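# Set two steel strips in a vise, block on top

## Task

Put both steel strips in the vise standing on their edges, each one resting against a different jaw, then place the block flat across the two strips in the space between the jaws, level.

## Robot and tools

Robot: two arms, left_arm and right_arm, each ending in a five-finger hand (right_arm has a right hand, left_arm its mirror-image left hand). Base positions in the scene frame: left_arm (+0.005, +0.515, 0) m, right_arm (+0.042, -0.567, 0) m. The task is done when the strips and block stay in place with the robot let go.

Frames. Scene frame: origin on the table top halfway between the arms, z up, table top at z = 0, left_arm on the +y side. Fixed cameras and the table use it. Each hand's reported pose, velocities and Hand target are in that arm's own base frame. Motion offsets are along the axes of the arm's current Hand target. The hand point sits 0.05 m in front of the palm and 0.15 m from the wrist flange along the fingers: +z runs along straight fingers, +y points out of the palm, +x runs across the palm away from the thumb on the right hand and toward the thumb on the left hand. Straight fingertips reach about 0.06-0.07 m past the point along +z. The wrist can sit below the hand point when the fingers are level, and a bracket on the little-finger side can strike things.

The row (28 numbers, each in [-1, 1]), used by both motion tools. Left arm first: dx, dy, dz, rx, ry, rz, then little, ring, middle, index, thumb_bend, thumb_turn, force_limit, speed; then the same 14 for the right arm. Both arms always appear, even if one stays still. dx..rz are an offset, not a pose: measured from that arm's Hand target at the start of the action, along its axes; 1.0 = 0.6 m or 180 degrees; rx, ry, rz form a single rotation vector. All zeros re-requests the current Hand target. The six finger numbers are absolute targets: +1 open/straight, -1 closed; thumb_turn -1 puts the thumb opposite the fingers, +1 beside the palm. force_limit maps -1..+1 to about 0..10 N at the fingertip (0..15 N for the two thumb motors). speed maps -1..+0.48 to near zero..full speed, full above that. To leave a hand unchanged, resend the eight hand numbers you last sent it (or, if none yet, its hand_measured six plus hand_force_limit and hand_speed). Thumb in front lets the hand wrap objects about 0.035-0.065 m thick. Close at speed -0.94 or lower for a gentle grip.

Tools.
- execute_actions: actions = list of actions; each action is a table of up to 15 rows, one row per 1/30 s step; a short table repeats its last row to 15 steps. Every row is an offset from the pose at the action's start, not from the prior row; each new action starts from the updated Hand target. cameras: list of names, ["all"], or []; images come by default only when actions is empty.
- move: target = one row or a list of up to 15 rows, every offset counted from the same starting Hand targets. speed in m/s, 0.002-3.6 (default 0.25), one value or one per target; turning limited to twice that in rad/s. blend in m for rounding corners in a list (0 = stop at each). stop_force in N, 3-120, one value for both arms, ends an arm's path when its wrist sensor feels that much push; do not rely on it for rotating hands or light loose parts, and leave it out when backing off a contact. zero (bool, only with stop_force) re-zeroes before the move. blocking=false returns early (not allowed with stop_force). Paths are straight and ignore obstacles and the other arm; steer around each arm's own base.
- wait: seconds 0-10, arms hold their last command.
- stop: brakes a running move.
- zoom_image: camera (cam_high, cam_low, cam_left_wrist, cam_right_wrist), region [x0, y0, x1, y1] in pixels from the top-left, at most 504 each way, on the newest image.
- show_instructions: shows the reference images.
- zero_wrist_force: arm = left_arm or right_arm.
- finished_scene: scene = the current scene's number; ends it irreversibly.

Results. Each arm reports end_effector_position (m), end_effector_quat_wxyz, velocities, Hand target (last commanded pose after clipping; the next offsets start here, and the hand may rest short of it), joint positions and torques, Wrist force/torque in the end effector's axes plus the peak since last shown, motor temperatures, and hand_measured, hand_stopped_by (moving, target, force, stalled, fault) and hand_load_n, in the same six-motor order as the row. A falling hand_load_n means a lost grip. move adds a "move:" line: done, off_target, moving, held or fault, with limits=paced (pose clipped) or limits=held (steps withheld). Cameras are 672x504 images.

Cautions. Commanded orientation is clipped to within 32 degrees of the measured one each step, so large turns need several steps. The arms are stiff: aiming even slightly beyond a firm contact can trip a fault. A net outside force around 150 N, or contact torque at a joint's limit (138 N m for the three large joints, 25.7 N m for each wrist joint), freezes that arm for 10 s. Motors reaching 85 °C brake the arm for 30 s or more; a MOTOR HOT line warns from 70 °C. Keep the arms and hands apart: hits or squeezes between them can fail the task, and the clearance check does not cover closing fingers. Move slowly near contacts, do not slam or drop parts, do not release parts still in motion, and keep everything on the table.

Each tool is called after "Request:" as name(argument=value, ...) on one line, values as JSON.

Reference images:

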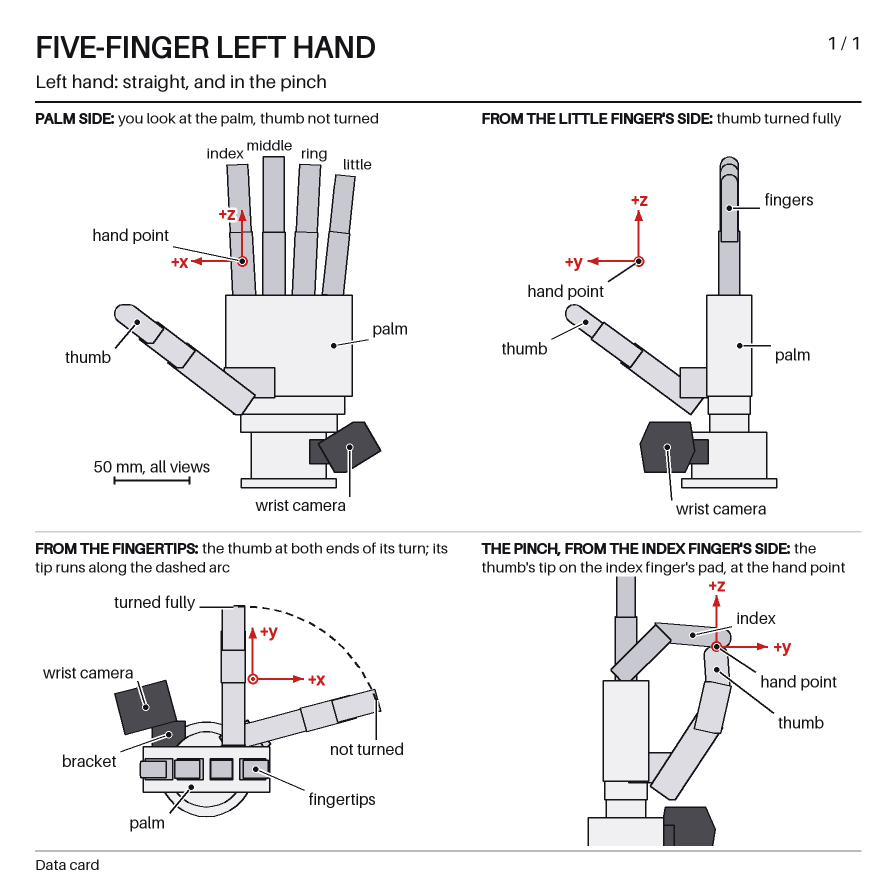

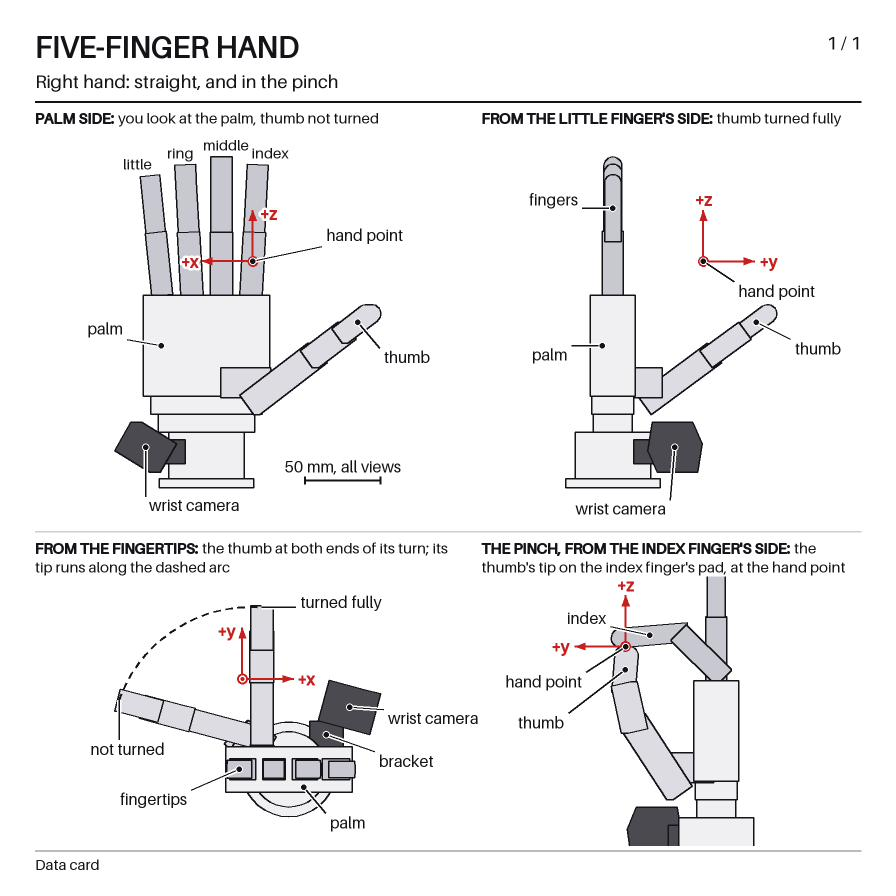

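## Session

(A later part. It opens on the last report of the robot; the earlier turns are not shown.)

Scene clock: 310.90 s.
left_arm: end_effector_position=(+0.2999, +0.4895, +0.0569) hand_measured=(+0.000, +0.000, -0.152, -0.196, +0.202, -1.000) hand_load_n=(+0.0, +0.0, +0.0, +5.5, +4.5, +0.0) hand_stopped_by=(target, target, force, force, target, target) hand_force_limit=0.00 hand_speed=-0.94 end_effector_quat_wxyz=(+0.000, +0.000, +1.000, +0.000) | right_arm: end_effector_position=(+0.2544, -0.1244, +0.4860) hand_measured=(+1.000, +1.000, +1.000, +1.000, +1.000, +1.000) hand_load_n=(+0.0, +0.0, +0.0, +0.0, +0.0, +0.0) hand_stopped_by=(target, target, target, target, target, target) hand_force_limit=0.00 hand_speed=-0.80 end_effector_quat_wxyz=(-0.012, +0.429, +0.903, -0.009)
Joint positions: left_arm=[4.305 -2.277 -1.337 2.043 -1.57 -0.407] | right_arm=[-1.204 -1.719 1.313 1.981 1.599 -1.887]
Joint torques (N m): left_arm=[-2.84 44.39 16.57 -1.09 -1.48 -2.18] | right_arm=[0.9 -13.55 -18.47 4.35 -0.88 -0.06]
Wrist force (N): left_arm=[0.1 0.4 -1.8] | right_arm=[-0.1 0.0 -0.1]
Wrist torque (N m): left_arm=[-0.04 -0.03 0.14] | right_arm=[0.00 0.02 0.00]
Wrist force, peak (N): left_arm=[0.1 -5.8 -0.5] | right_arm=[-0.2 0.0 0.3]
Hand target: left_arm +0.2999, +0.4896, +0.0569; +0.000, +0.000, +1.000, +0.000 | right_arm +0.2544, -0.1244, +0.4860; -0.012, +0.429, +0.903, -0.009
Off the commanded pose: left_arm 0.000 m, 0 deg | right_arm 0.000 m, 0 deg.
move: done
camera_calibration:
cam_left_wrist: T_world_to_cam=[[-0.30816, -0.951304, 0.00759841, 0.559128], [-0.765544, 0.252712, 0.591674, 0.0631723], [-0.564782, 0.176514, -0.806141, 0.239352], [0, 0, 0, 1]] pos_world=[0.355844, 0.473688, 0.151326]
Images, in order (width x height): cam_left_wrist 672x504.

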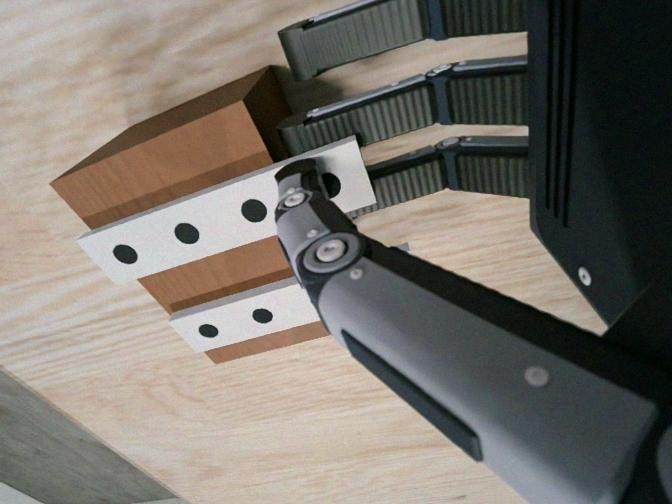

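Request:
move(target=[0,0,0,0,0,0,0,0,-0.55,-0.6,0.2,-1,0,-0.94,0,0,0,0,0,0,1,1,1,1,1,1,0,-0.8], speed=0.03)

Scene clock: 313.93 s.
left_arm: end_effector_position=(+0.2999, +0.4896, +0.0569) hand_measured=(+0.000, +0.000, -0.188, -0.196, +0.202, -1.000) hand_load_n=(+0.0, +0.5, +7.0, +5.5, +5.0, +0.5) hand_stopped_by=(target, target, force, force, target, target) hand_force_limit=0.00 hand_speed=-0.94 end_effector_quat_wxyz=(+0.000, +0.000, +1.000, +0.000) | right_arm: end_effector_position=(+0.2544, -0.1244, +0.4860) hand_measured=(+1.000, +1.000, +1.000, +1.000, +1.000, +1.000) hand_load_n=(+0.0, +0.5, +0.0, +0.0, +0.0, +0.0) hand_stopped_by=(target, target, target, target, target, target) hand_force_limit=0.00 hand_speed=-0.80 end_effector_quat_wxyz=(-0.012, +0.429, +0.903, -0.009)
Joint positions: left_arm=[4.305 -2.277 -1.337 2.043 -1.57 -0.407] | right_arm=[-1.204 -1.719 1.313 1.981 1.599 -1.887]
Joint torques (N m): left_arm=[2.82 42.68 26.78 -4.11 -1.44 2.3] | right_arm=[-0.65 -14.59 -18.1 4.61 -1.14 -0.05]
Wrist force (N): left_arm=[-0.3 -0.1 -0.5] | right_arm=[0.1 -0.1 0.1]
Wrist torque (N m): left_arm=[0.02 0.07 0.12] | right_arm=[-0.03 -0.01 0.00]
Wrist force, peak (N): left_arm=[0.5 -0.5 -2.6] | right_arm=[-0.2 0.1 0.3]
Hand target: left_arm +0.2999, +0.4896, +0.0569; +0.000, +0.000, +1.000, +0.000 | right_arm +0.2544, -0.1244, +0.4860; -0.012, +0.429, +0.903, -0.009
Off the commanded pose: left_arm 0.000 m, 0 deg | right_arm 0.000 m, 0 deg.
move: done

Request:
move(target=[0,0,-0.2218,0,0,0,0,0,-0.55,-0.6,0.2,-1,0,-0.94,0,0,0,0,0,0,1,1,1,1,1,1,0,-0.8], speed=0.08, cameras=["cam_left_wrist"])

Scene clock: 347.07 s.
left_arm: end_effector_position=(+0.2999, +0.4897, +0.1900) hand_measured=(+0.000, +0.000, -0.188, -0.196, +0.202, -1.000) hand_load_n=(+0.0, +0.0, +9.0, +1.0, +7.0, +0.5) hand_stopped_by=(target, target, force, force, target, target) hand_force_limit=0.00 hand_speed=-0.94 end_effector_quat_wxyz=(+0.000, +0.000, +1.000, +0.000) | right_arm: end_effector_position=(+0.2544, -0.1244, +0.4860) hand_measured=(+1.000, +1.000, +1.000, +1.000, +1.000, +1.000) hand_load_n=(+0.0, +0.0, +0.0, +0.0, +0.0, +0.0) hand_stopped_by=(target, target, target, target, target, target) hand_force_limit=0.00 hand_speed=-0.80 end_effector_quat_wxyz=(-0.012, +0.429, +0.903, -0.009)
Joint positions: left_arm=[4.305 -2.17 -1.159 1.758 -1.57 -0.407] | right_arm=[-1.204 -1.719 1.313 1.981 1.599 -1.887]
Joint torques (N m): left_arm=[6.38 40.87 8.41 -1.09 -0.56 1.4] | right_arm=[-0.47 -13.6 -18.33 4.6 -1.13 -0.39]
Wrist force (N): left_arm=[-0.5 0.1 0.4] | right_arm=[0.1 -0.1 0.0]
Wrist torque (N m): left_arm=[0.09 0.10 0.10] | right_arm=[-0.03 -0.01 0.00]
Wrist force, peak (N): left_arm=[-0.1 0.0 1.0] | right_arm=[-0.2 0.1 0.3]
Hand target: left_arm +0.2999, +0.4897, +0.1900; +0.000, +0.000, +1.000, +0.000 | right_arm +0.2544, -0.1244, +0.4860; -0.012, +0.429, +0.903, -0.009
Off the commanded pose: left_arm 0.000 m, 0 deg | right_arm 0.000 m, 0 deg.
move: done
camera_calibration:
cam_left_wrist: T_world_to_cam=[[-0.308195, -0.951294, 0.00738884, 0.558281], [-0.765545, 0.252613, 0.591715, -0.0155692], [-0.564762, 0.176707, -0.806113, 0.346524], [0, 0, 0, 1]] pos_world=[0.355844, 0.473789, 0.284425]
Images, in order (width x height): cam_left_wrist 672x504.

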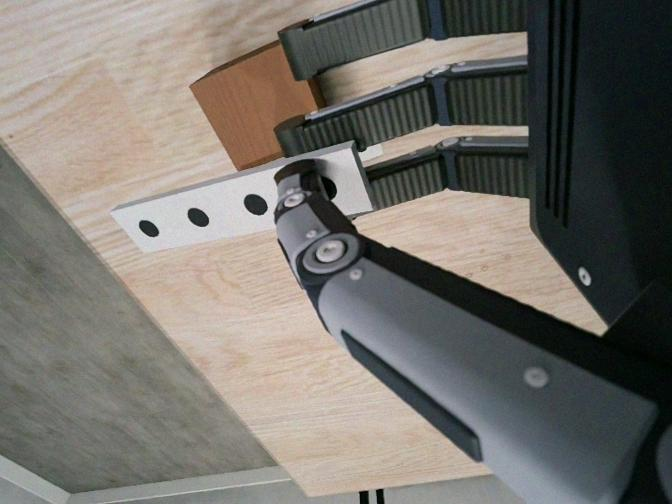

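Request:
move(target=[0,0,0,0,0,0,0,0,-0.55,-0.55,0.2,-1,0,-0.94,0,0,0,0,0,0,1,1,1,1,1,1,0,-0.8], speed=0.08, cameras=["cam_left_wrist"])

Scene clock: 360.13 s.
left_arm: end_effector_position=(+0.2999, +0.4897, +0.1900) hand_measured=(+0.000, +0.000, -0.188, -0.212, +0.202, -1.000) hand_load_n=(+0.0, +0.0, +9.0, +5.0, +9.5, +0.0) hand_stopped_by=(target, target, force, force, target, target) hand_force_limit=0.00 hand_speed=-0.94 end_effector_quat_wxyz=(+0.000, +0.000, +1.000, +0.000) | right_arm: end_effector_position=(+0.2544, -0.1244, +0.4860) hand_measured=(+1.000, +1.000, +1.000, +1.000, +1.000, +1.000) hand_load_n=(+0.0, +0.0, +0.0, +0.0, +0.0, +0.0) hand_stopped_by=(target, target, target, target, target, target) hand_force_limit=0.00 hand_speed=-0.80 end_effector_quat_wxyz=(-0.012, +0.429, +0.903, -0.009)
Joint positions: left_arm=[4.305 -2.17 -1.159 1.758 -1.57 -0.407] | right_arm=[-1.204 -1.719 1.313 1.981 1.599 -1.887]
Joint torques (N m): left_arm=[1.85 40.22 6.43 -3.98 -0.6 -2.91] | right_arm=[0.48 -13.49 -19.83 4.62 -1.04 0.03]
Wrist force (N): left_arm=[-0.1 -0.3 0.7] | right_arm=[0.0 0.1 -0.2]
Wrist torque (N m): left_arm=[0.02 0.05 0.14] | right_arm=[0.02 0.00 0.01]
Wrist force, peak (N): left_arm=[-0.3 -0.1 0.9] | right_arm=[-0.1 -0.2 0.2]
Hand target: left_arm +0.2999, +0.4897, +0.1900; +0.000, +0.000, +1.000, +0.000 | right_arm +0.2544, -0.1244, +0.4860; -0.012, +0.429, +0.903, -0.009
Off the commanded pose: left_arm 0.000 m, 0 deg | right_arm 0.000 m, 0 deg.
move: done
camera_calibration:
cam_left_wrist: T_world_to_cam=[[-0.30816, -0.951304, 0.00759841, 0.558212], [-0.765544, 0.252712, 0.591674, -0.0156048], [-0.564782, 0.176514, -0.806141, 0.346632], [0, 0, 0, 1]] pos_world=[0.355844, 0.473788, 0.284426]
Images, in order (width x height): cam_left_wrist 672x504.

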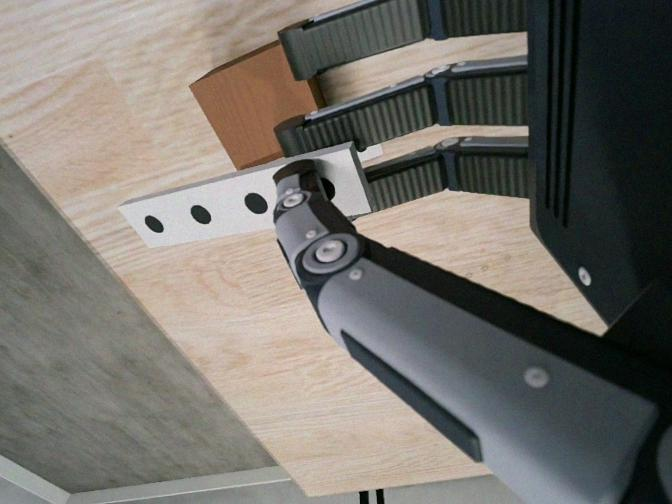

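Request:
move(target=[-0.369,-0.1242,0,-0.0989,-0.4928,-0.0989,0,0,-0.55,-0.55,0.2,-1,0,-0.94,0,0,0,0,0,0,1,1,1,1,1,1,0,-0.8], speed=0.16, cameras=["cam_left_wrist","cam_high"])

Scene clock: 368.63 s.
left_arm: end_effector_position=(+0.5212, +0.4149, +0.1900) hand_measured=(+0.000, +0.000, -0.188, -0.212, +0.202, -1.000) hand_load_n=(+0.0, +0.0, +8.5, +6.5, +6.5, -0.5) hand_stopped_by=(target, target, force, force, target, target) hand_force_limit=0.00 hand_speed=-0.94 end_effector_quat_wxyz=(+0.693, -0.139, +0.693, +0.139) | right_arm: end_effector_position=(+0.2544, -0.1244, +0.4860) hand_measured=(+1.000, +1.000, +1.000, +1.000, +1.000, +1.000) hand_load_n=(+0.0, +0.0, +0.0, +0.0, +0.0, +0.0) hand_stopped_by=(target, target, target, target, target, target) hand_force_limit=0.00 hand_speed=-0.80 end_effector_quat_wxyz=(-0.012, +0.429, +0.903, -0.009)
Joint positions: left_arm=[4.172 -1.786 -2.071 3.856 -0.936 -1.571] | right_arm=[-1.204 -1.719 1.313 1.981 1.599 -1.887]
Joint torques (N m): left_arm=[-0.04 34.21 26.45 3.91 0.98 -1.18] | right_arm=[-0.07 -14 -19.71 4.56 -1.34 -0.09]
Wrist force (N): left_arm=[2.9 -1.1 -2.6] | right_arm=[0.2 0.0 0.1]
Wrist torque (N m): left_arm=[-0.06 -0.38 -0.01] | right_arm=[-0.01 -0.03 0.01]
Wrist force, peak (N): left_arm=[3.1 -1.4 -2.7] | right_arm=[0.2 0.0 0.3]
Hand target: left_arm +0.5212, +0.4150, +0.1901; +0.693, -0.139, +0.693, +0.139 | right_arm +0.2544, -0.1244, +0.4860; -0.012, +0.429, +0.903, -0.009
Off the commanded pose: left_arm 0.000 m, 0 deg | right_arm 0.000 m, 0 deg.
move: done
camera_calibration:
cam_left_wrist: T_world_to_cam=[[0.35957, -0.88124, -0.3068, 0.237962], [-0.643474, 0.00393643, -0.765458, 0.470172], [0.67576, 0.472653, -0.565639, -0.330354], [0, 0, 0, 1]] pos_world=[0.44022, 0.363994, 0.246043]
Images, in order (width x height): cam_high 672x504, cam_left_wrist 672x504.

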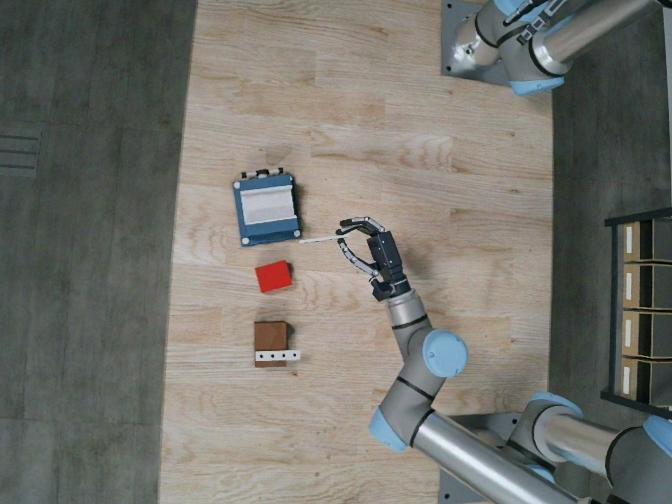

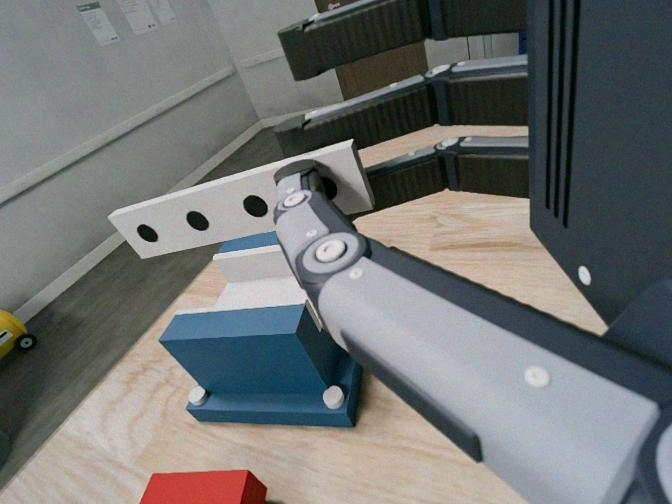

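Request:
zoom_image(camera="cam_left_wrist", region=[140, 210, 380, 440])

Request:
zoom_image(camera="cam_high", region=[230, 160, 400, 260])

Scaled by 2.100 from the camera's 672x504 image, which has a finer 960x720 frame.

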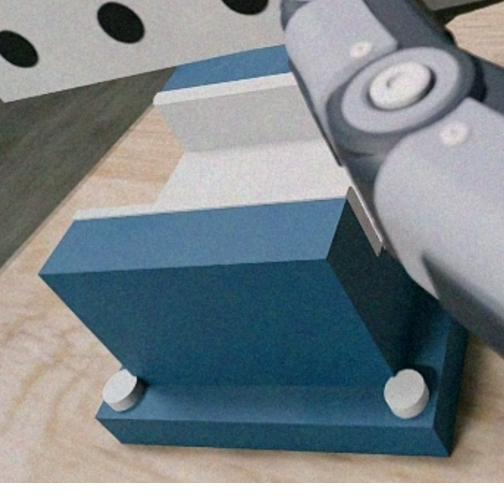

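Scaled by 2.965 from the camera's 672x504 image, which has a finer 960x720 frame.

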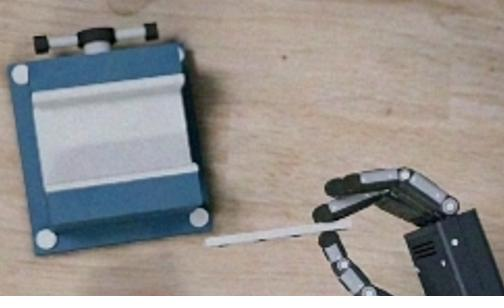

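Request:
move(target=[0.0667,0.0495,0.1687,-0.0111,0,0,0,0,-0.55,-0.55,0.2,-1,0,-0.94,0,0,0,0,0,0,1,1,1,1,1,1,0,-0.8], speed=0.12, cameras=["cam_left_wrist","cam_high"])

Request:
zoom_image(camera="cam_high", region=[220, 150, 360, 250])

Request:
zoom_image(camera="cam_left_wrist", region=[80, 130, 400, 450])

Scene clock: 413.30 s.
left_arm: end_effector_position=(+0.6032, +0.4812, +0.1501) hand_measured=(+0.000, +0.000, -0.188, -0.212, +0.202, -1.000) hand_load_n=(+0.0, +0.0, +8.0, +6.5, +6.5, -0.5) hand_stopped_by=(target, target, force, force, target, target) hand_force_limit=0.00 hand_speed=-0.94 end_effector_quat_wxyz=(+0.691, -0.151, +0.691, +0.151) | right_arm: end_effector_position=(+0.2544, -0.1244, +0.4860) hand_measured=(+1.000, +1.000, +1.000, +1.000, +1.000, +1.000) hand_load_n=(+0.0, +0.0, +0.0, +0.0, +0.0, +0.0) hand_stopped_by=(target, target, target, target, target, target) hand_force_limit=0.00 hand_speed=-0.80 end_effector_quat_wxyz=(-0.012, +0.429, +0.903, -0.009)
Joint positions: left_arm=[4.081 -2.061 -1.794 3.855 -1.062 -1.571] | right_arm=[-1.204 -1.719 1.313 1.981 1.599 -1.887]
Joint torques (N m): left_arm=[4.35 34.22 23.06 3.89 2.06 -0.17] | right_arm=[-0.55 -15.78 -19.46 4.72 -1.43 -0.05]
Wrist force (N): left_arm=[3.0 -1.1 -2.8] | right_arm=[-0.1 0.0 0.0]
Wrist torque (N m): left_arm=[-0.07 -0.40 0.05] | right_arm=[-0.01 0.02 0.00]
Wrist force, peak (N): left_arm=[2.4 -1.5 -3.8] | right_arm=[0.2 0.3 0.2]
Hand target: left_arm +0.6032, +0.4813, +0.1501; +0.691, -0.151, +0.691, +0.151 | right_arm +0.2544, -0.1244, +0.4860; -0.012, +0.429, +0.903, -0.009
Off the commanded pose: left_arm 0.000 m, 0 deg | right_arm 0.000 m, 0 deg.
move: done
camera_calibration:
cam_left_wrist: T_world_to_cam=[[0.390162, -0.868162, -0.306705, 0.229887], [-0.643071, -0.0185382, -0.765582, 0.502641], [0.658964, 0.495934, -0.565523, -0.44079], [0, 0, 0, 1]] pos_world=[0.524005, 0.4275, 0.206044]
Images, in order (width x height): cam_high 672x504, cam_left_wrist 672x504.

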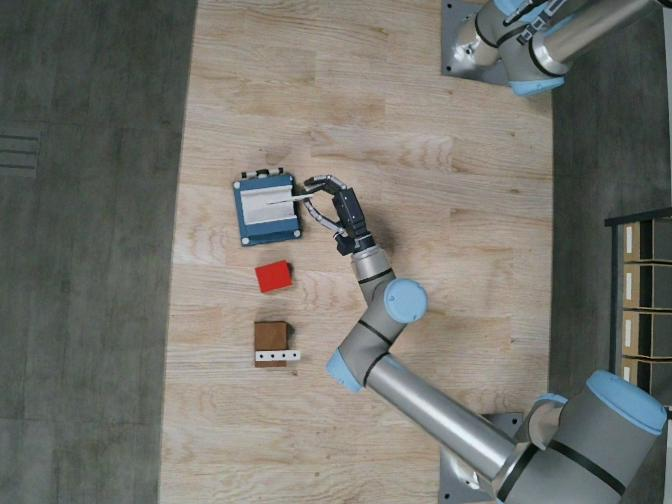

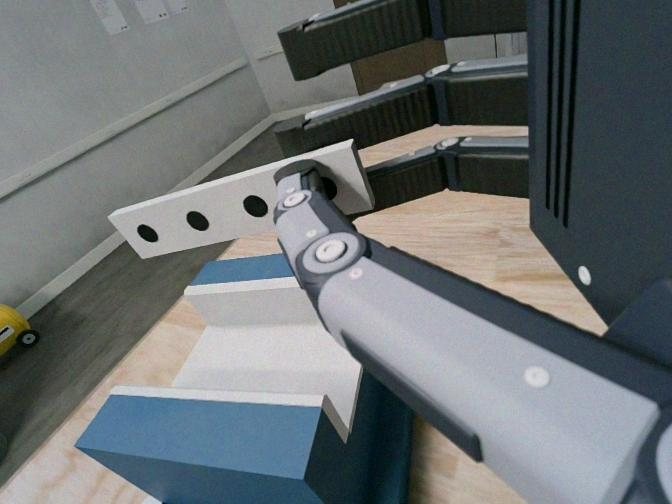

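Scaled by 3.600 from the camera's 672x504 image, which has a finer 960x720 frame.

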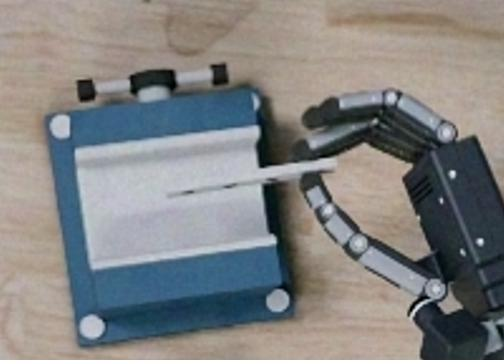

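Scaled by 1.575 from the camera's 672x504 image, which has a finer 960x720 frame.

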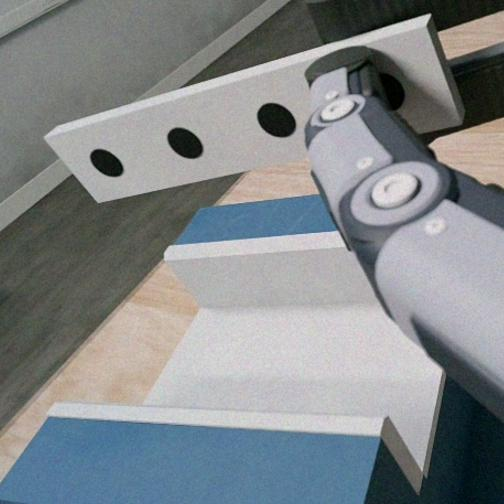

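Request:
move(target=[0,0.0045,0.0097,0.0194,0,0,0,0,-0.55,-0.55,0.2,-1,0,-0.94,0,0,0,0,0,0,1,1,1,1,1,1,0,-0.8], speed=0.08)

Request:
move(target=[[0.12,0,0,0,0,0,0,0,-0.55,-0.55,0.2,-1,0,-0.94,0,0,0,0,0,0,1,1,1,1,1,1,0,-0.8],[0.167,0,0,0,0,0,0,0,-0.55,-0.55,0.2,-1,0,-0.94,0,0,0,0,0,0,1,1,1,1,1,1,0,-0.8]], speed=[0.06,0.015], stop_force=3, cameras=["cam_left_wrist","cam_high"])

Request:
zoom_image(camera="cam_high", region=[220, 150, 360, 250])

Scene clock: 427.50 s.
left_arm: end_effector_position=(+0.6074, +0.4863, +0.1501) hand_measured=(+0.000, +0.000, -0.188, -0.212, +0.202, -1.000) hand_load_n=(+0.0, +0.0, +8.0, +6.5, +6.5, -0.5) hand_stopped_by=(target, target, force, force, target, target) hand_force_limit=0.00 hand_speed=-0.94 end_effector_quat_wxyz=(+0.695, -0.130, +0.695, +0.130) | right_arm: end_effector_position=(+0.2544, -0.1244, +0.4860) hand_measured=(+1.000, +1.000, +1.000, +1.000, +1.000, +1.000) hand_load_n=(+0.0, +0.0, +0.0, +0.0, +0.0, +0.0) hand_stopped_by=(target, target, target, target, target, target) hand_force_limit=0.00 hand_speed=-0.80 end_effector_quat_wxyz=(-0.012, +0.429, +0.903, -0.009)
Joint positions: left_arm=[4.11 -2.075 -1.771 3.846 -0.972 -1.571] | right_arm=[-1.204 -1.719 1.313 1.981 1.599 -1.887]
Joint torques (N m): left_arm=[-3.65 49.92 5.74 2.91 -0.33 0.9] | right_arm=[-0.17 -13.86 -20.82 4.39 -1.36 -0.13]
Wrist force (N): left_arm=[2.8 -1.1 -2.6] | right_arm=[0.0 0.1 0.2]
Wrist torque (N m): left_arm=[-0.08 -0.36 0.02] | right_arm=[0.00 -0.01 0.01]
Wrist force, peak (N): left_arm=[3.4 -1.2 -3.1] | right_arm=[-0.1 0.0 0.4]
Hand target: left_arm +0.6074, +0.4862, +0.1501; +0.695, -0.130, +0.695, +0.130 | right_arm +0.2544, -0.1244, +0.4860; -0.012, +0.429, +0.903, -0.009
Off the commanded pose: left_arm 0.000 m, 0 deg | right_arm 0.000 m, 0 deg.
move: done

Scene clock: 430.70 s.
left_arm: end_effector_position=(+0.6074, +0.4861, +0.0602) hand_measured=(+0.000, +0.000, -0.188, -0.212, +0.202, -1.000) hand_load_n=(+0.0, +0.5, +7.5, +6.5, +7.0, -1.0) hand_stopped_by=(target, target, force, force, target, target) hand_force_limit=0.00 hand_speed=-0.94 end_effector_quat_wxyz=(+0.695, -0.130, +0.695, +0.130) | right_arm: end_effector_position=(+0.2544, -0.1244, +0.4860) hand_measured=(+1.000, +1.000, +1.000, +1.000, +1.000, +1.000) hand_load_n=(-0.5, +0.0, +0.0, +0.0, +0.0, +0.0) hand_stopped_by=(target, target, target, target, target, target) hand_force_limit=0.00 hand_speed=-0.80 end_effector_quat_wxyz=(-0.012, +0.429, +0.903, -0.009)
Joint positions: left_arm=[4.109 -2.231 -1.811 4.042 -0.972 -1.571] | right_arm=[-1.204 -1.719 1.313 1.981 1.599 -1.887]
Joint torques (N m): left_arm=[-1.38 51.67 20.82 0.39 -1.75 -2.63] | right_arm=[0.09 -14.26 -20.03 4.65 -1.79 0.15]
Wrist force (N): left_arm=[3.0 -1.2 -2.5] | right_arm=[0.0 0.1 0.2]
Wrist torque (N m): left_arm=[-0.07 -0.41 0.04] | right_arm=[0.00 0.00 0.01]
Wrist force, peak (N): left_arm=[-3.1 -3.4 -3.0] | right_arm=[-0.2 0.0 0.3]
Hand target: left_arm +0.6074, +0.4862, +0.0602; +0.695, -0.130, +0.695, +0.130 (not the last commanded pose) | right_arm +0.2544, -0.1244, +0.4860; -0.012, +0.429, +0.903, -0.009
Off the commanded pose: left_arm 0.010 m, 0 deg | right_arm 0.000 m, 0 deg.
move: contact (left_arm); path passed 1 of 2 targets
camera_calibration:
cam_left_wrist: T_world_to_cam=[[0.336583, -0.890303, -0.306713, 0.248239], [-0.64295, 0.0206917, -0.765629, 0.417503], [0.687988, 0.454899, -0.565456, -0.49455], [0, 0, 0, 1]] pos_world=[0.525125, 0.43734, 0.116144]
Images, in order (width x height): cam_high 672x504, cam_left_wrist 672x504.

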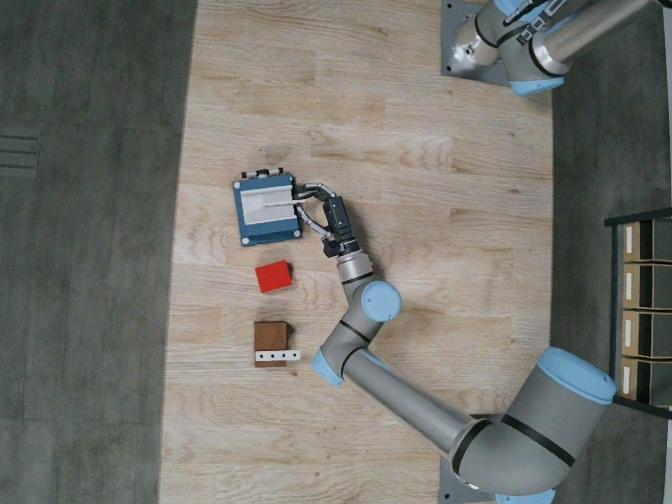

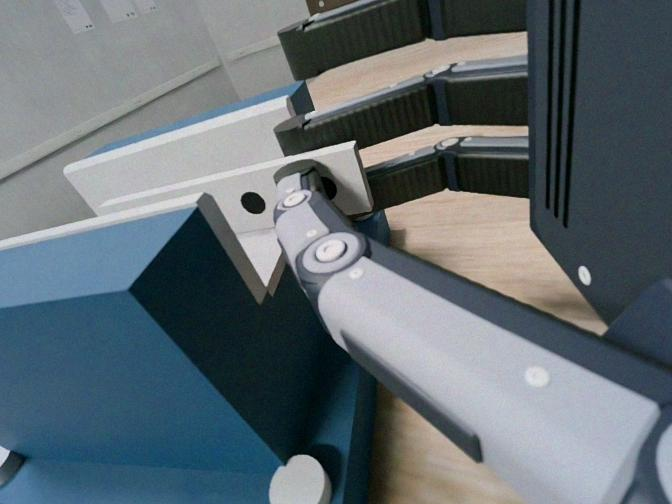

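Scaled by 3.600 from the camera's 672x504 image, which has a finer 960x720 frame.

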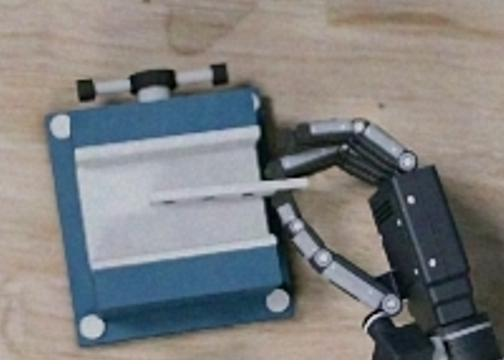

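Request:
move(target=[-0.003,0,0,0,0,0.0178,0,0,-0.55,-0.55,0.2,-1,0,-0.94,0,0,0,0,0,0,1,1,1,1,1,1,0,-0.8], speed=0.05)

Request:
move(target=[0.017,0,0,0,0,0,0,0,-0.55,-0.55,0.2,-1,0,-0.94,0,0,0,0,0,0,1,1,1,1,1,1,0,-0.8], speed=0.012, stop_force=3, cameras=["cam_left_wrist"])

Scene clock: 437.73 s.
left_arm: end_effector_position=(+0.6074, +0.4861, +0.0620) hand_measured=(+0.000, +0.000, -0.188, -0.212, +0.202, -1.000) hand_load_n=(+0.0, +0.0, +8.0, +6.5, +7.0, -1.0) hand_stopped_by=(target, target, force, force, target, target) hand_force_limit=0.00 hand_speed=-0.94 end_effector_quat_wxyz=(+0.691, -0.110, +0.698, +0.149) | right_arm: end_effector_position=(+0.2544, -0.1244, +0.4860) hand_measured=(+1.000, +1.000, +1.000, +1.000, +1.000, +1.000) hand_load_n=(+0.0, +0.0, +0.0, +0.0, +0.0, +0.0) hand_stopped_by=(target, target, target, target, target, target) hand_force_limit=0.00 hand_speed=-0.80 end_effector_quat_wxyz=(-0.012, +0.429, +0.903, -0.009)
Joint positions: left_arm=[4.107 -2.233 -1.813 4.047 -0.975 -1.515] | right_arm=[-1.204 -1.719 1.313 1.981 1.599 -1.887]
Joint torques (N m): left_arm=[-1.5 43.29 6.51 2.25 -1.11 -2.69] | right_arm=[-0.75 -15.61 -20.35 4.83 -1.68 -0.29]
Wrist force (N): left_arm=[2.7 -1.3 -2.8] | right_arm=[-0.1 0.0 0.0]
Wrist torque (N m): left_arm=[-0.06 -0.36 0.15] | right_arm=[0.00 0.01 0.00]
Wrist force, peak (N): left_arm=[3.0 -1.5 -3.1] | right_arm=[0.1 0.1 0.3]
Hand target: left_arm +0.6074, +0.4862, +0.0620; +0.691, -0.110, +0.698, +0.149 | right_arm +0.2544, -0.1244, +0.4860; -0.012, +0.429, +0.903, -0.009
Off the commanded pose: left_arm 0.000 m, 0 deg | right_arm 0.000 m, 0 deg.
move: done

Scene clock: 438.77 s.
left_arm: end_effector_position=(+0.6074, +0.4863, +0.0589) hand_measured=(+0.000, +0.000, -0.188, -0.212, +0.202, -1.000) hand_load_n=(+0.0, +0.0, +7.5, +7.0, +7.5, -1.0) hand_stopped_by=(target, target, force, force, target, target) hand_force_limit=0.00 hand_speed=-0.94 end_effector_quat_wxyz=(+0.691, -0.110, +0.698, +0.149) | right_arm: end_effector_position=(+0.2544, -0.1244, +0.4860) hand_measured=(+1.000, +1.000, +1.000, +1.000, +1.000, +1.000) hand_load_n=(-0.5, +0.0, +0.0, +0.0, +0.0, +0.0) hand_stopped_by=(target, target, target, target, target, target) hand_force_limit=0.00 hand_speed=-0.80 end_effector_quat_wxyz=(-0.012, +0.429, +0.903, -0.009)
Joint positions: left_arm=[4.107 -2.239 -1.814 4.053 -0.975 -1.515] | right_arm=[-1.204 -1.719 1.313 1.981 1.599 -1.887]
Joint torques (N m): left_arm=[-1.58 52.35 8.32 -1.37 -1.98 -2.22] | right_arm=[-0.99 -14.35 -20.32 4.34 -1.44 -0.2]
Wrist force (N): left_arm=[2.8 -1.5 -2.7] | right_arm=[-0.1 0.0 0.0]
Wrist torque (N m): left_arm=[-0.08 -0.40 0.17] | right_arm=[0.00 0.02 -0.01]
Wrist force, peak (N): left_arm=[-3.1 -4.4 -3.3] | right_arm=[0.1 0.0 0.3]
Hand target: left_arm +0.6074, +0.4863, +0.0589; +0.691, -0.110, +0.698, +0.149 (not the last commanded pose) | right_arm +0.2544, -0.1244, +0.4860; -0.012, +0.429, +0.903, -0.009
Off the commanded pose: left_arm 0.007 m, 0 deg | right_arm 0.000 m, 0 deg.
move: contact (left_arm)
camera_calibration:
cam_left_wrist: T_world_to_cam=[[0.329952, -0.872826, -0.359591, 0.246629], [-0.658205, 0.0603402, -0.750417, 0.405515], [0.676681, 0.484286, -0.554589, -0.503364], [0, 0, 0, 1]] pos_world=[0.526153, 0.434567, 0.11383]
Images, in order (width x height): cam_left_wrist 672x504.

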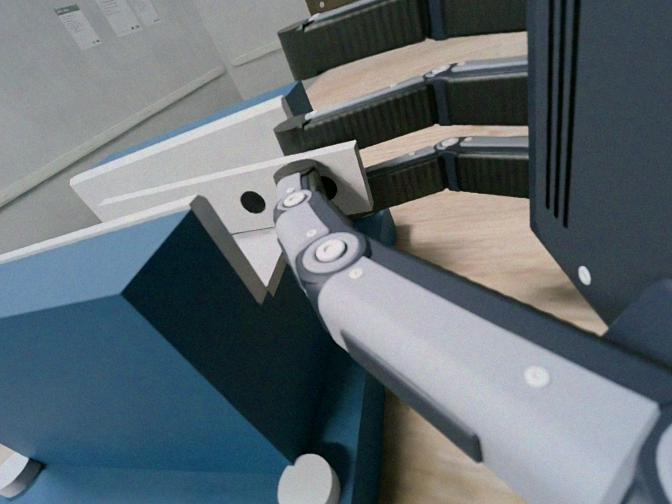

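Request:
move(target=[-0.005,0,0,0,0,-0.0178,0,0,-0.55,-0.55,0.2,-1,0,-0.94,0,0,0,0,0,0,1,1,1,1,1,1,0,-0.8], speed=0.05)

Request:
move(target=[0.017,0,0,0,0,0,0,0,-0.55,-0.55,0.2,-1,0,-0.94,0,0,0,0,0,0,1,1,1,1,1,1,0,-0.8], speed=0.012, stop_force=3, cameras=["cam_left_wrist"])

Request:
zoom_image(camera="cam_left_wrist", region=[50, 80, 400, 330])

Scene clock: 448.80 s.
left_arm: end_effector_position=(+0.6074, +0.4862, +0.0620) hand_measured=(+0.000, +0.000, -0.188, -0.212, +0.202, -1.000) hand_load_n=(+0.0, +0.0, +7.5, +6.5, +7.5, -1.0) hand_stopped_by=(target, target, force, force, target, target) hand_force_limit=0.00 hand_speed=-0.94 end_effector_quat_wxyz=(+0.695, -0.130, +0.695, +0.130) | right_arm: end_effector_position=(+0.2544, -0.1244, +0.4860) hand_measured=(+1.000, +1.000, +1.000, +1.000, +1.000, +1.000) hand_load_n=(+0.0, +0.0, +0.0, +0.0, -0.5, +0.0) hand_stopped_by=(target, target, target, target, target, target) hand_force_limit=0.00 hand_speed=-0.80 end_effector_quat_wxyz=(-0.012, +0.429, +0.903, -0.009)
Joint positions: left_arm=[4.109 -2.228 -1.811 4.039 -0.972 -1.571] | right_arm=[-1.204 -1.719 1.313 1.981 1.599 -1.887]
Joint torques (N m): left_arm=[2.2 37.96 21.47 2.87 1.74 2.4] | right_arm=[-1.64 -14.49 -20.76 4.57 -1.6 -0.33]
Wrist force (N): left_arm=[2.6 -1.3 -2.6] | right_arm=[-0.1 0.1 0.2]
Wrist torque (N m): left_arm=[-0.08 -0.35 0.00] | right_arm=[0.01 0.01 0.01]
Wrist force, peak (N): left_arm=[3.1 -1.3 -2.9] | right_arm=[-0.1 0.1 0.3]
Hand target: left_arm +0.6074, +0.4861, +0.0619; +0.695, -0.130, +0.695, +0.130 | right_arm +0.2544, -0.1244, +0.4860; -0.012, +0.429, +0.903, -0.009
Off the commanded pose: left_arm 0.000 m, 0 deg | right_arm 0.000 m, 0 deg.
move: done

Scene clock: 450.20 s.
left_arm: end_effector_position=(+0.6075, +0.4862, +0.0596) hand_measured=(+0.000, +0.000, -0.188, -0.212, +0.202, -1.000) hand_load_n=(+0.0, +0.0, +7.5, +6.5, +7.5, -1.0) hand_stopped_by=(target, target, force, force, target, target) hand_force_limit=0.00 hand_speed=-0.94 end_effector_quat_wxyz=(+0.695, -0.130, +0.695, +0.130) | right_arm: end_effector_position=(+0.2544, -0.1244, +0.4860) hand_measured=(+1.000, +1.000, +1.000, +1.000, +1.000, +1.000) hand_load_n=(+0.0, +0.0, +0.0, +0.0, +0.0, +0.0) hand_stopped_by=(target, target, target, target, target, target) hand_force_limit=0.00 hand_speed=-0.80 end_effector_quat_wxyz=(-0.012, +0.429, +0.903, -0.009)
Joint positions: left_arm=[4.109 -2.233 -1.811 4.044 -0.972 -1.571] | right_arm=[-1.204 -1.719 1.313 1.981 1.599 -1.887]
Joint torques (N m): left_arm=[2.62 52.56 26.26 -0.52 0.95 -0.2] | right_arm=[0.35 -15.33 -20.8 4.46 -1.56 -0.12]
Wrist force (N): left_arm=[2.5 -1.1 -2.5] | right_arm=[0.0 -0.1 0.1]
Wrist torque (N m): left_arm=[-0.06 -0.34 0.00] | right_arm=[-0.02 0.00 0.00]
Wrist force, peak (N): left_arm=[-3.2 -3.9 -3.5] | right_arm=[-0.2 0.3 0.0]
Hand target: left_arm +0.6075, +0.4863, +0.0596; +0.695, -0.130, +0.695, +0.130 (not the last commanded pose) | right_arm +0.2544, -0.1244, +0.4860; -0.012, +0.429, +0.903, -0.009
Off the commanded pose: left_arm 0.008 m, 0 deg | right_arm 0.000 m, 0 deg.
move: contact (left_arm)
camera_calibration:
cam_left_wrist: T_world_to_cam=[[0.336719, -0.890137, -0.307044, 0.248039], [-0.642757, 0.0210083, -0.765782, 0.416821], [0.688101, 0.455208, -0.565068, -0.495174], [0, 0, 0, 1]] pos_world=[0.525124, 0.437439, 0.115546]
Images, in order (width x height): cam_left_wrist 672x504.

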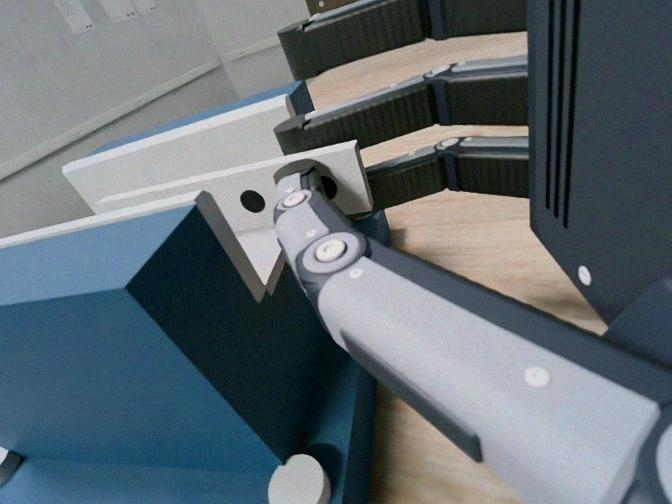

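Scaled by 1.440 from the camera's 672x504 image, which has a finer 960x720 frame.

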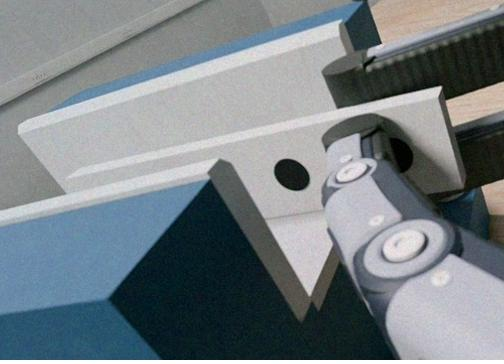

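Request:
move(target=[-0.0033,-0.0066,-0.0012,0,0,0,0,0,-0.55,-0.55,0.2,-1,0,-0.94,0,0,0,0,0,0,1,1,1,1,1,1,0,-0.8], speed=0.05)

Request:
move(target=[0,-0.0116,0.0657,0,0,0,0,0,-0.55,-0.55,0.2,-1,0,-0.94,0,0,0,0,0,0,1,1,1,1,1,1,0,-0.8], speed=0.015, stop_force=3, cameras=["cam_left_wrist","cam_high"])

Request:
zoom_image(camera="cam_high", region=[220, 150, 340, 250])

Request:
zoom_image(camera="cam_left_wrist", region=[0, 80, 400, 400])

Scene clock: 460.03 s.
left_arm: end_effector_position=(+0.6082, +0.4822, +0.0616) hand_measured=(+0.000, +0.000, -0.188, -0.212, +0.202, -1.000) hand_load_n=(+0.0, +0.0, +7.5, +6.5, +7.5, -1.0) hand_stopped_by=(target, target, force, force, target, target) hand_force_limit=0.00 hand_speed=-0.94 end_effector_quat_wxyz=(+0.695, -0.130, +0.695, +0.130) | right_arm: end_effector_position=(+0.2544, -0.1244, +0.4860) hand_measured=(+1.000, +1.000, +1.000, +1.000, +1.000, +1.000) hand_load_n=(+0.0, +0.0, +0.0, +0.0, +0.0, +0.0) hand_stopped_by=(target, target, target, target, target, target) hand_force_limit=0.00 hand_speed=-0.80 end_effector_quat_wxyz=(-0.012, +0.429, +0.903, -0.009)
Joint positions: left_arm=[4.104 -2.226 -1.817 4.043 -0.978 -1.571] | right_arm=[-1.204 -1.719 1.313 1.981 1.599 -1.887]
Joint torques (N m): left_arm=[1.95 39.86 10.76 -0.95 -0.36 -2.67] | right_arm=[0.72 -15.99 -20.14 4.68 -1.83 -0.21]
Wrist force (N): left_arm=[2.7 -1.1 -2.8] | right_arm=[0.0 0.0 0.2]
Wrist torque (N m): left_arm=[-0.04 -0.37 0.00] | right_arm=[-0.02 0.00 0.00]
Wrist force, peak (N): left_arm=[2.8 -1.6 -2.9] | right_arm=[0.0 -0.2 0.3]
Hand target: left_arm +0.6082, +0.4823, +0.0616; +0.695, -0.130, +0.695, +0.130 | right_arm +0.2544, -0.1244, +0.4860; -0.012, +0.429, +0.903, -0.009
Off the commanded pose: left_arm 0.000 m, 0 deg | right_arm 0.000 m, 0 deg.
move: done

Scene clock: 462.70 s.
left_arm: end_effector_position=(+0.6355, +0.4876, +0.0616) hand_measured=(+0.000, +0.000, -0.188, -0.210, +0.202, -1.000) hand_load_n=(+0.0, +0.0, +5.5, +9.5, +5.0, -0.5) hand_stopped_by=(target, target, force, force, target, target) hand_force_limit=0.00 hand_speed=-0.94 end_effector_quat_wxyz=(+0.695, -0.130, +0.695, +0.130) | right_arm: end_effector_position=(+0.2544, -0.1244, +0.4860) hand_measured=(+1.000, +1.000, +1.000, +1.000, +1.000, +1.000) hand_load_n=(+0.0, +0.0, +0.0, +0.0, +0.0, +0.0) hand_stopped_by=(target, target, target, target, target, target) hand_force_limit=0.00 hand_speed=-0.80 end_effector_quat_wxyz=(-0.012, +0.429, +0.903, -0.009)
Joint positions: left_arm=[4.067 -2.264 -1.738 4.002 -1.015 -1.571] | right_arm=[-1.204 -1.719 1.313 1.981 1.599 -1.887]
Joint torques (N m): left_arm=[5.79 54.48 3.33 4.45 2.78 -1.45] | right_arm=[0.51 -14.87 -20.31 4.67 -2.03 -0.38]
Wrist force (N): left_arm=[2.4 -1.3 -5.7] | right_arm=[-0.1 -0.1 0.1]
Wrist torque (N m): left_arm=[-0.12 -0.48 0.05] | right_arm=[-0.02 0.01 0.00]
Wrist force, peak (N): left_arm=[2.3 -2.4 -6.6] | right_arm=[-0.2 0.1 0.3]
Hand target: left_arm +0.6355, +0.4877, +0.0616; +0.695, -0.130, +0.695, +0.130 (not the last commanded pose) | right_arm +0.2544, -0.1244, +0.4860; -0.012, +0.429, +0.903, -0.009
Off the commanded pose: left_arm 0.012 m, 0 deg | right_arm 0.000 m, 0 deg.
move: contact (left_arm)
camera_calibration:
cam_left_wrist: T_world_to_cam=[[0.336739, -0.890138, -0.307021, 0.240458], [-0.642747, 0.0209809, -0.765791, 0.436327], [0.688102, 0.455208, -0.565068, -0.513948], [0, 0, 0, 1]] pos_world=[0.553124, 0.438839, 0.117546]
Images, in order (width x height): cam_high 672x504, cam_left_wrist 672x504.

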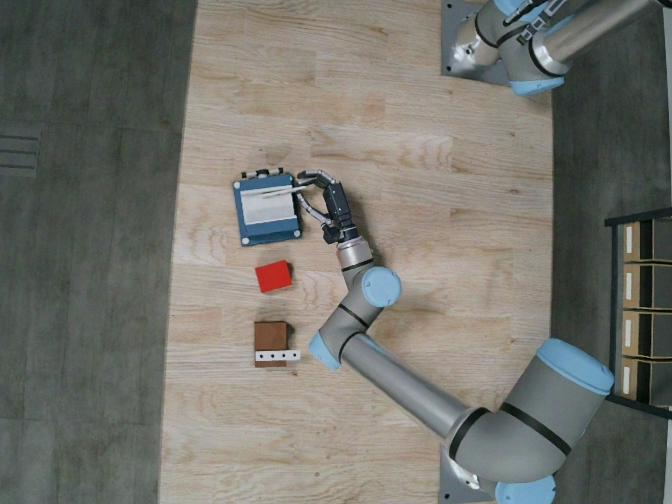

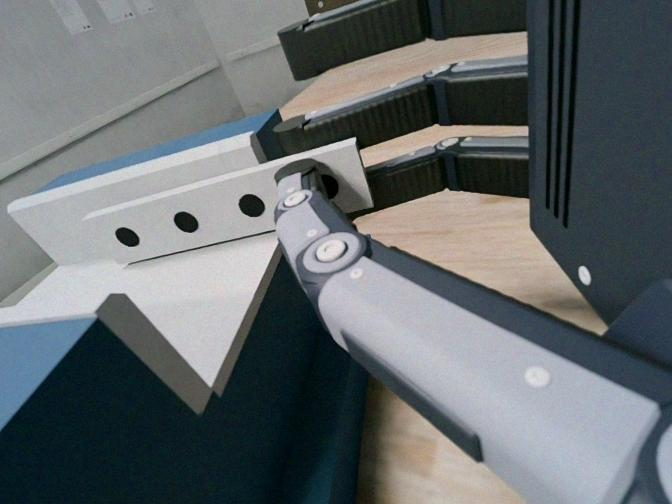

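Scaled by 4.200 from the camera's 672x504 image, which has a finer 960x720 frame.

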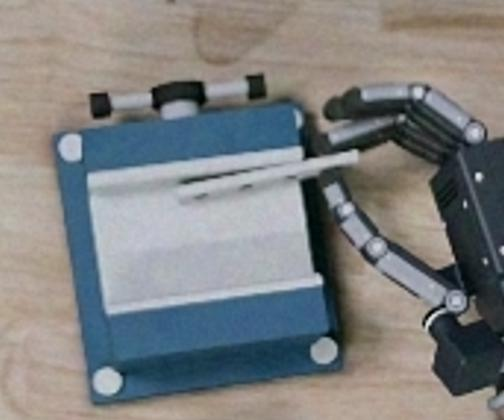

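Scaled by 1.260 from the camera's 672x504 image, which has a finer 960x720 frame.

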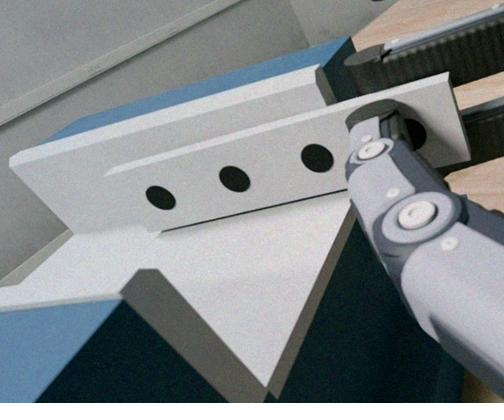

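Request:
move(target=[[0,0.0017,-0.0098,0,0,0,0,0,-0.55,-0.55,0.2,-1,0,-0.94,0,0,0,0,0,0,1,1,1,1,1,1,0,-0.8],[0,0.0017,-0.0098,0.025,0,0,0,0,-0.55,-0.55,0.2,-1,0,-0.94,0,0,0,0,0,0,1,1,1,1,1,1,0,-0.8]], speed=0.05, blend=[0.001,0])

Request:
move(target=[0,-0.0019,0.0199,0,0,0,0,0,-0.55,-0.55,0.2,-1,0,-0.94,0,0,0,0,0,0,1,1,1,1,1,1,0,-0.8], speed=0.012, stop_force=4, cameras=["cam_left_wrist","cam_high"])

Request:
zoom_image(camera="cam_high", region=[220, 150, 340, 250])

Request:
zoom_image(camera="cam_left_wrist", region=[0, 80, 400, 400])

Scene clock: 475.10 s.
left_arm: end_effector_position=(+0.6296, +0.4866, +0.0616) hand_measured=(+0.000, +0.000, -0.188, -0.210, +0.202, -1.000) hand_load_n=(+0.0, +0.0, +6.5, +7.5, +6.5, -0.5) hand_stopped_by=(target, target, force, force, target, target) hand_force_limit=0.00 hand_speed=-0.94 end_effector_quat_wxyz=(+0.700, -0.103, +0.700, +0.102) | right_arm: end_effector_position=(+0.2544, -0.1244, +0.4860) hand_measured=(+1.000, +1.000, +1.000, +1.000, +1.000, +1.000) hand_load_n=(+0.0, +0.0, +0.0, +0.0, +0.0, +0.5) hand_stopped_by=(target, target, target, target, target, target) hand_force_limit=0.00 hand_speed=-0.80 end_effector_quat_wxyz=(-0.012, +0.429, +0.903, -0.009)
Joint positions: left_arm=[4.11 -2.26 -1.746 4.007 -0.893 -1.571] | right_arm=[-1.204 -1.719 1.313 1.981 1.599 -1.887]
Joint torques (N m): left_arm=[-6.75 48.13 13.01 0.15 -2.14 -2.74] | right_arm=[0.01 -16.15 -21.58 4.56 -2 -0.2]
Wrist force (N): left_arm=[3.1 -1.6 -2.9] | right_arm=[-0.1 0.1 0.0]
Wrist torque (N m): left_arm=[-0.13 -0.42 0.06] | right_arm=[0.01 0.01 -0.01]
Wrist force, peak (N): left_arm=[2.6 -1.5 -5.6] | right_arm=[0.0 0.1 0.4]
Hand target: left_arm +0.6296, +0.4865, +0.0616; +0.700, -0.102, +0.700, +0.102 | right_arm +0.2544, -0.1244, +0.4860; -0.012, +0.429, +0.903, -0.009
Off the commanded pose: left_arm 0.000 m, 0 deg | right_arm 0.000 m, 0 deg.
move: done

Scene clock: 476.33 s.
left_arm: end_effector_position=(+0.6343, +0.4874, +0.0616) hand_measured=(+0.000, +0.000, -0.188, -0.210, +0.202, -1.000) hand_load_n=(+0.0, +0.0, +5.0, +11.0, +4.5, -1.0) hand_stopped_by=(target, target, force, force, target, target) hand_force_limit=0.00 hand_speed=-0.94 end_effector_quat_wxyz=(+0.700, -0.102, +0.700, +0.102) | right_arm: end_effector_position=(+0.2544, -0.1244, +0.4860) hand_measured=(+1.000, +1.000, +1.000, +1.000, +1.000, +1.000) hand_load_n=(+0.0, +0.0, +0.0, +0.0, +0.0, +0.5) hand_stopped_by=(target, target, target, target, target, target) hand_force_limit=0.00 hand_speed=-0.80 end_effector_quat_wxyz=(-0.012, +0.429, +0.903, -0.009)
Joint positions: left_arm=[4.104 -2.267 -1.732 4 -0.899 -1.571] | right_arm=[-1.204 -1.719 1.313 1.981 1.599 -1.887]
Joint torques (N m): left_arm=[6.94 53.64 3.21 4.05 2.92 -2.47] | right_arm=[-0.29 -14.72 -22.73 4.55 -1.99 -0.19]
Wrist force (N): left_arm=[1.5 -1.9 -6.2] | right_arm=[-0.1 0.0 0.1]
Wrist torque (N m): left_arm=[-0.21 -0.51 0.11] | right_arm=[0.00 0.01 -0.01]
Wrist force, peak (N): left_arm=[2.2 -3.2 -8.0] | right_arm=[-0.1 -0.1 0.2]
Hand target: left_arm +0.6343, +0.4874, +0.0616; +0.700, -0.102, +0.700, +0.102 (not the last commanded pose) | right_arm +0.2544, -0.1244, +0.4860; -0.012, +0.429, +0.903, -0.009
Off the commanded pose: left_arm 0.007 m, 0 deg | right_arm 0.000 m, 0 deg.
move: contact (left_arm)
camera_calibration:
cam_left_wrist: T_world_to_cam=[[0.265828, -0.913813, -0.307052, 0.297114], [-0.639124, 0.0713912, -0.765783, 0.40874], [0.721704, 0.399811, -0.565062, -0.507359], [0, 0, 0, 1]] pos_world=[0.548417, 0.445174, 0.117546]
Images, in order (width x height): cam_high 672x504, cam_left_wrist 672x504.

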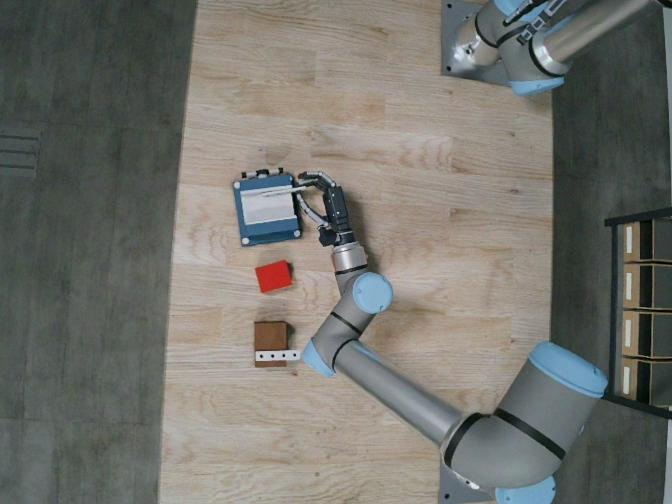

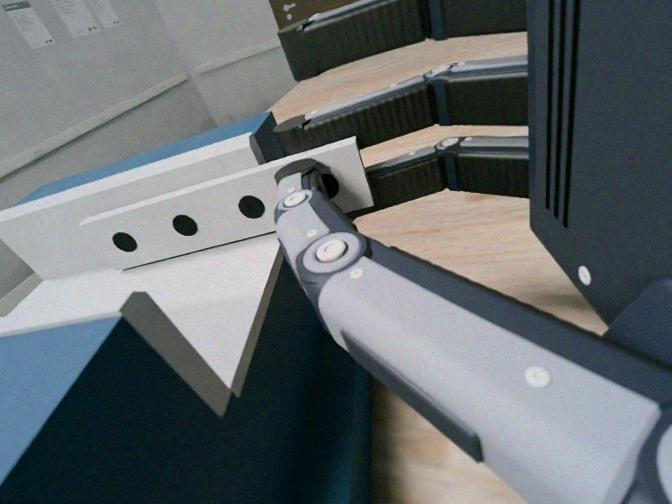

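Scaled by 4.200 from the camera's 672x504 image, which has a finer 960x720 frame.

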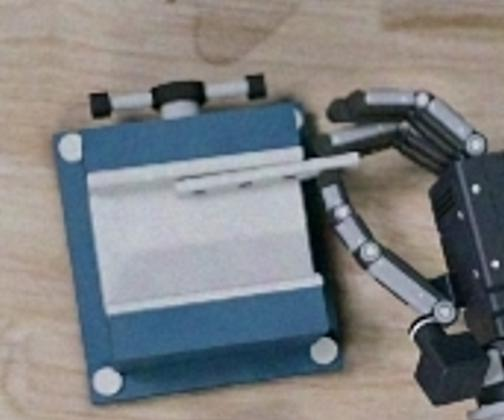

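Scaled by 1.260 from the camera's 672x504 image, which has a finer 960x720 frame.

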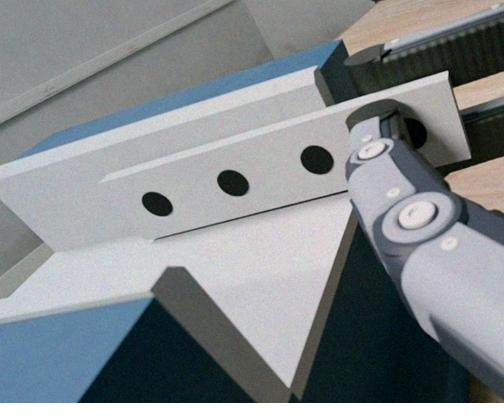

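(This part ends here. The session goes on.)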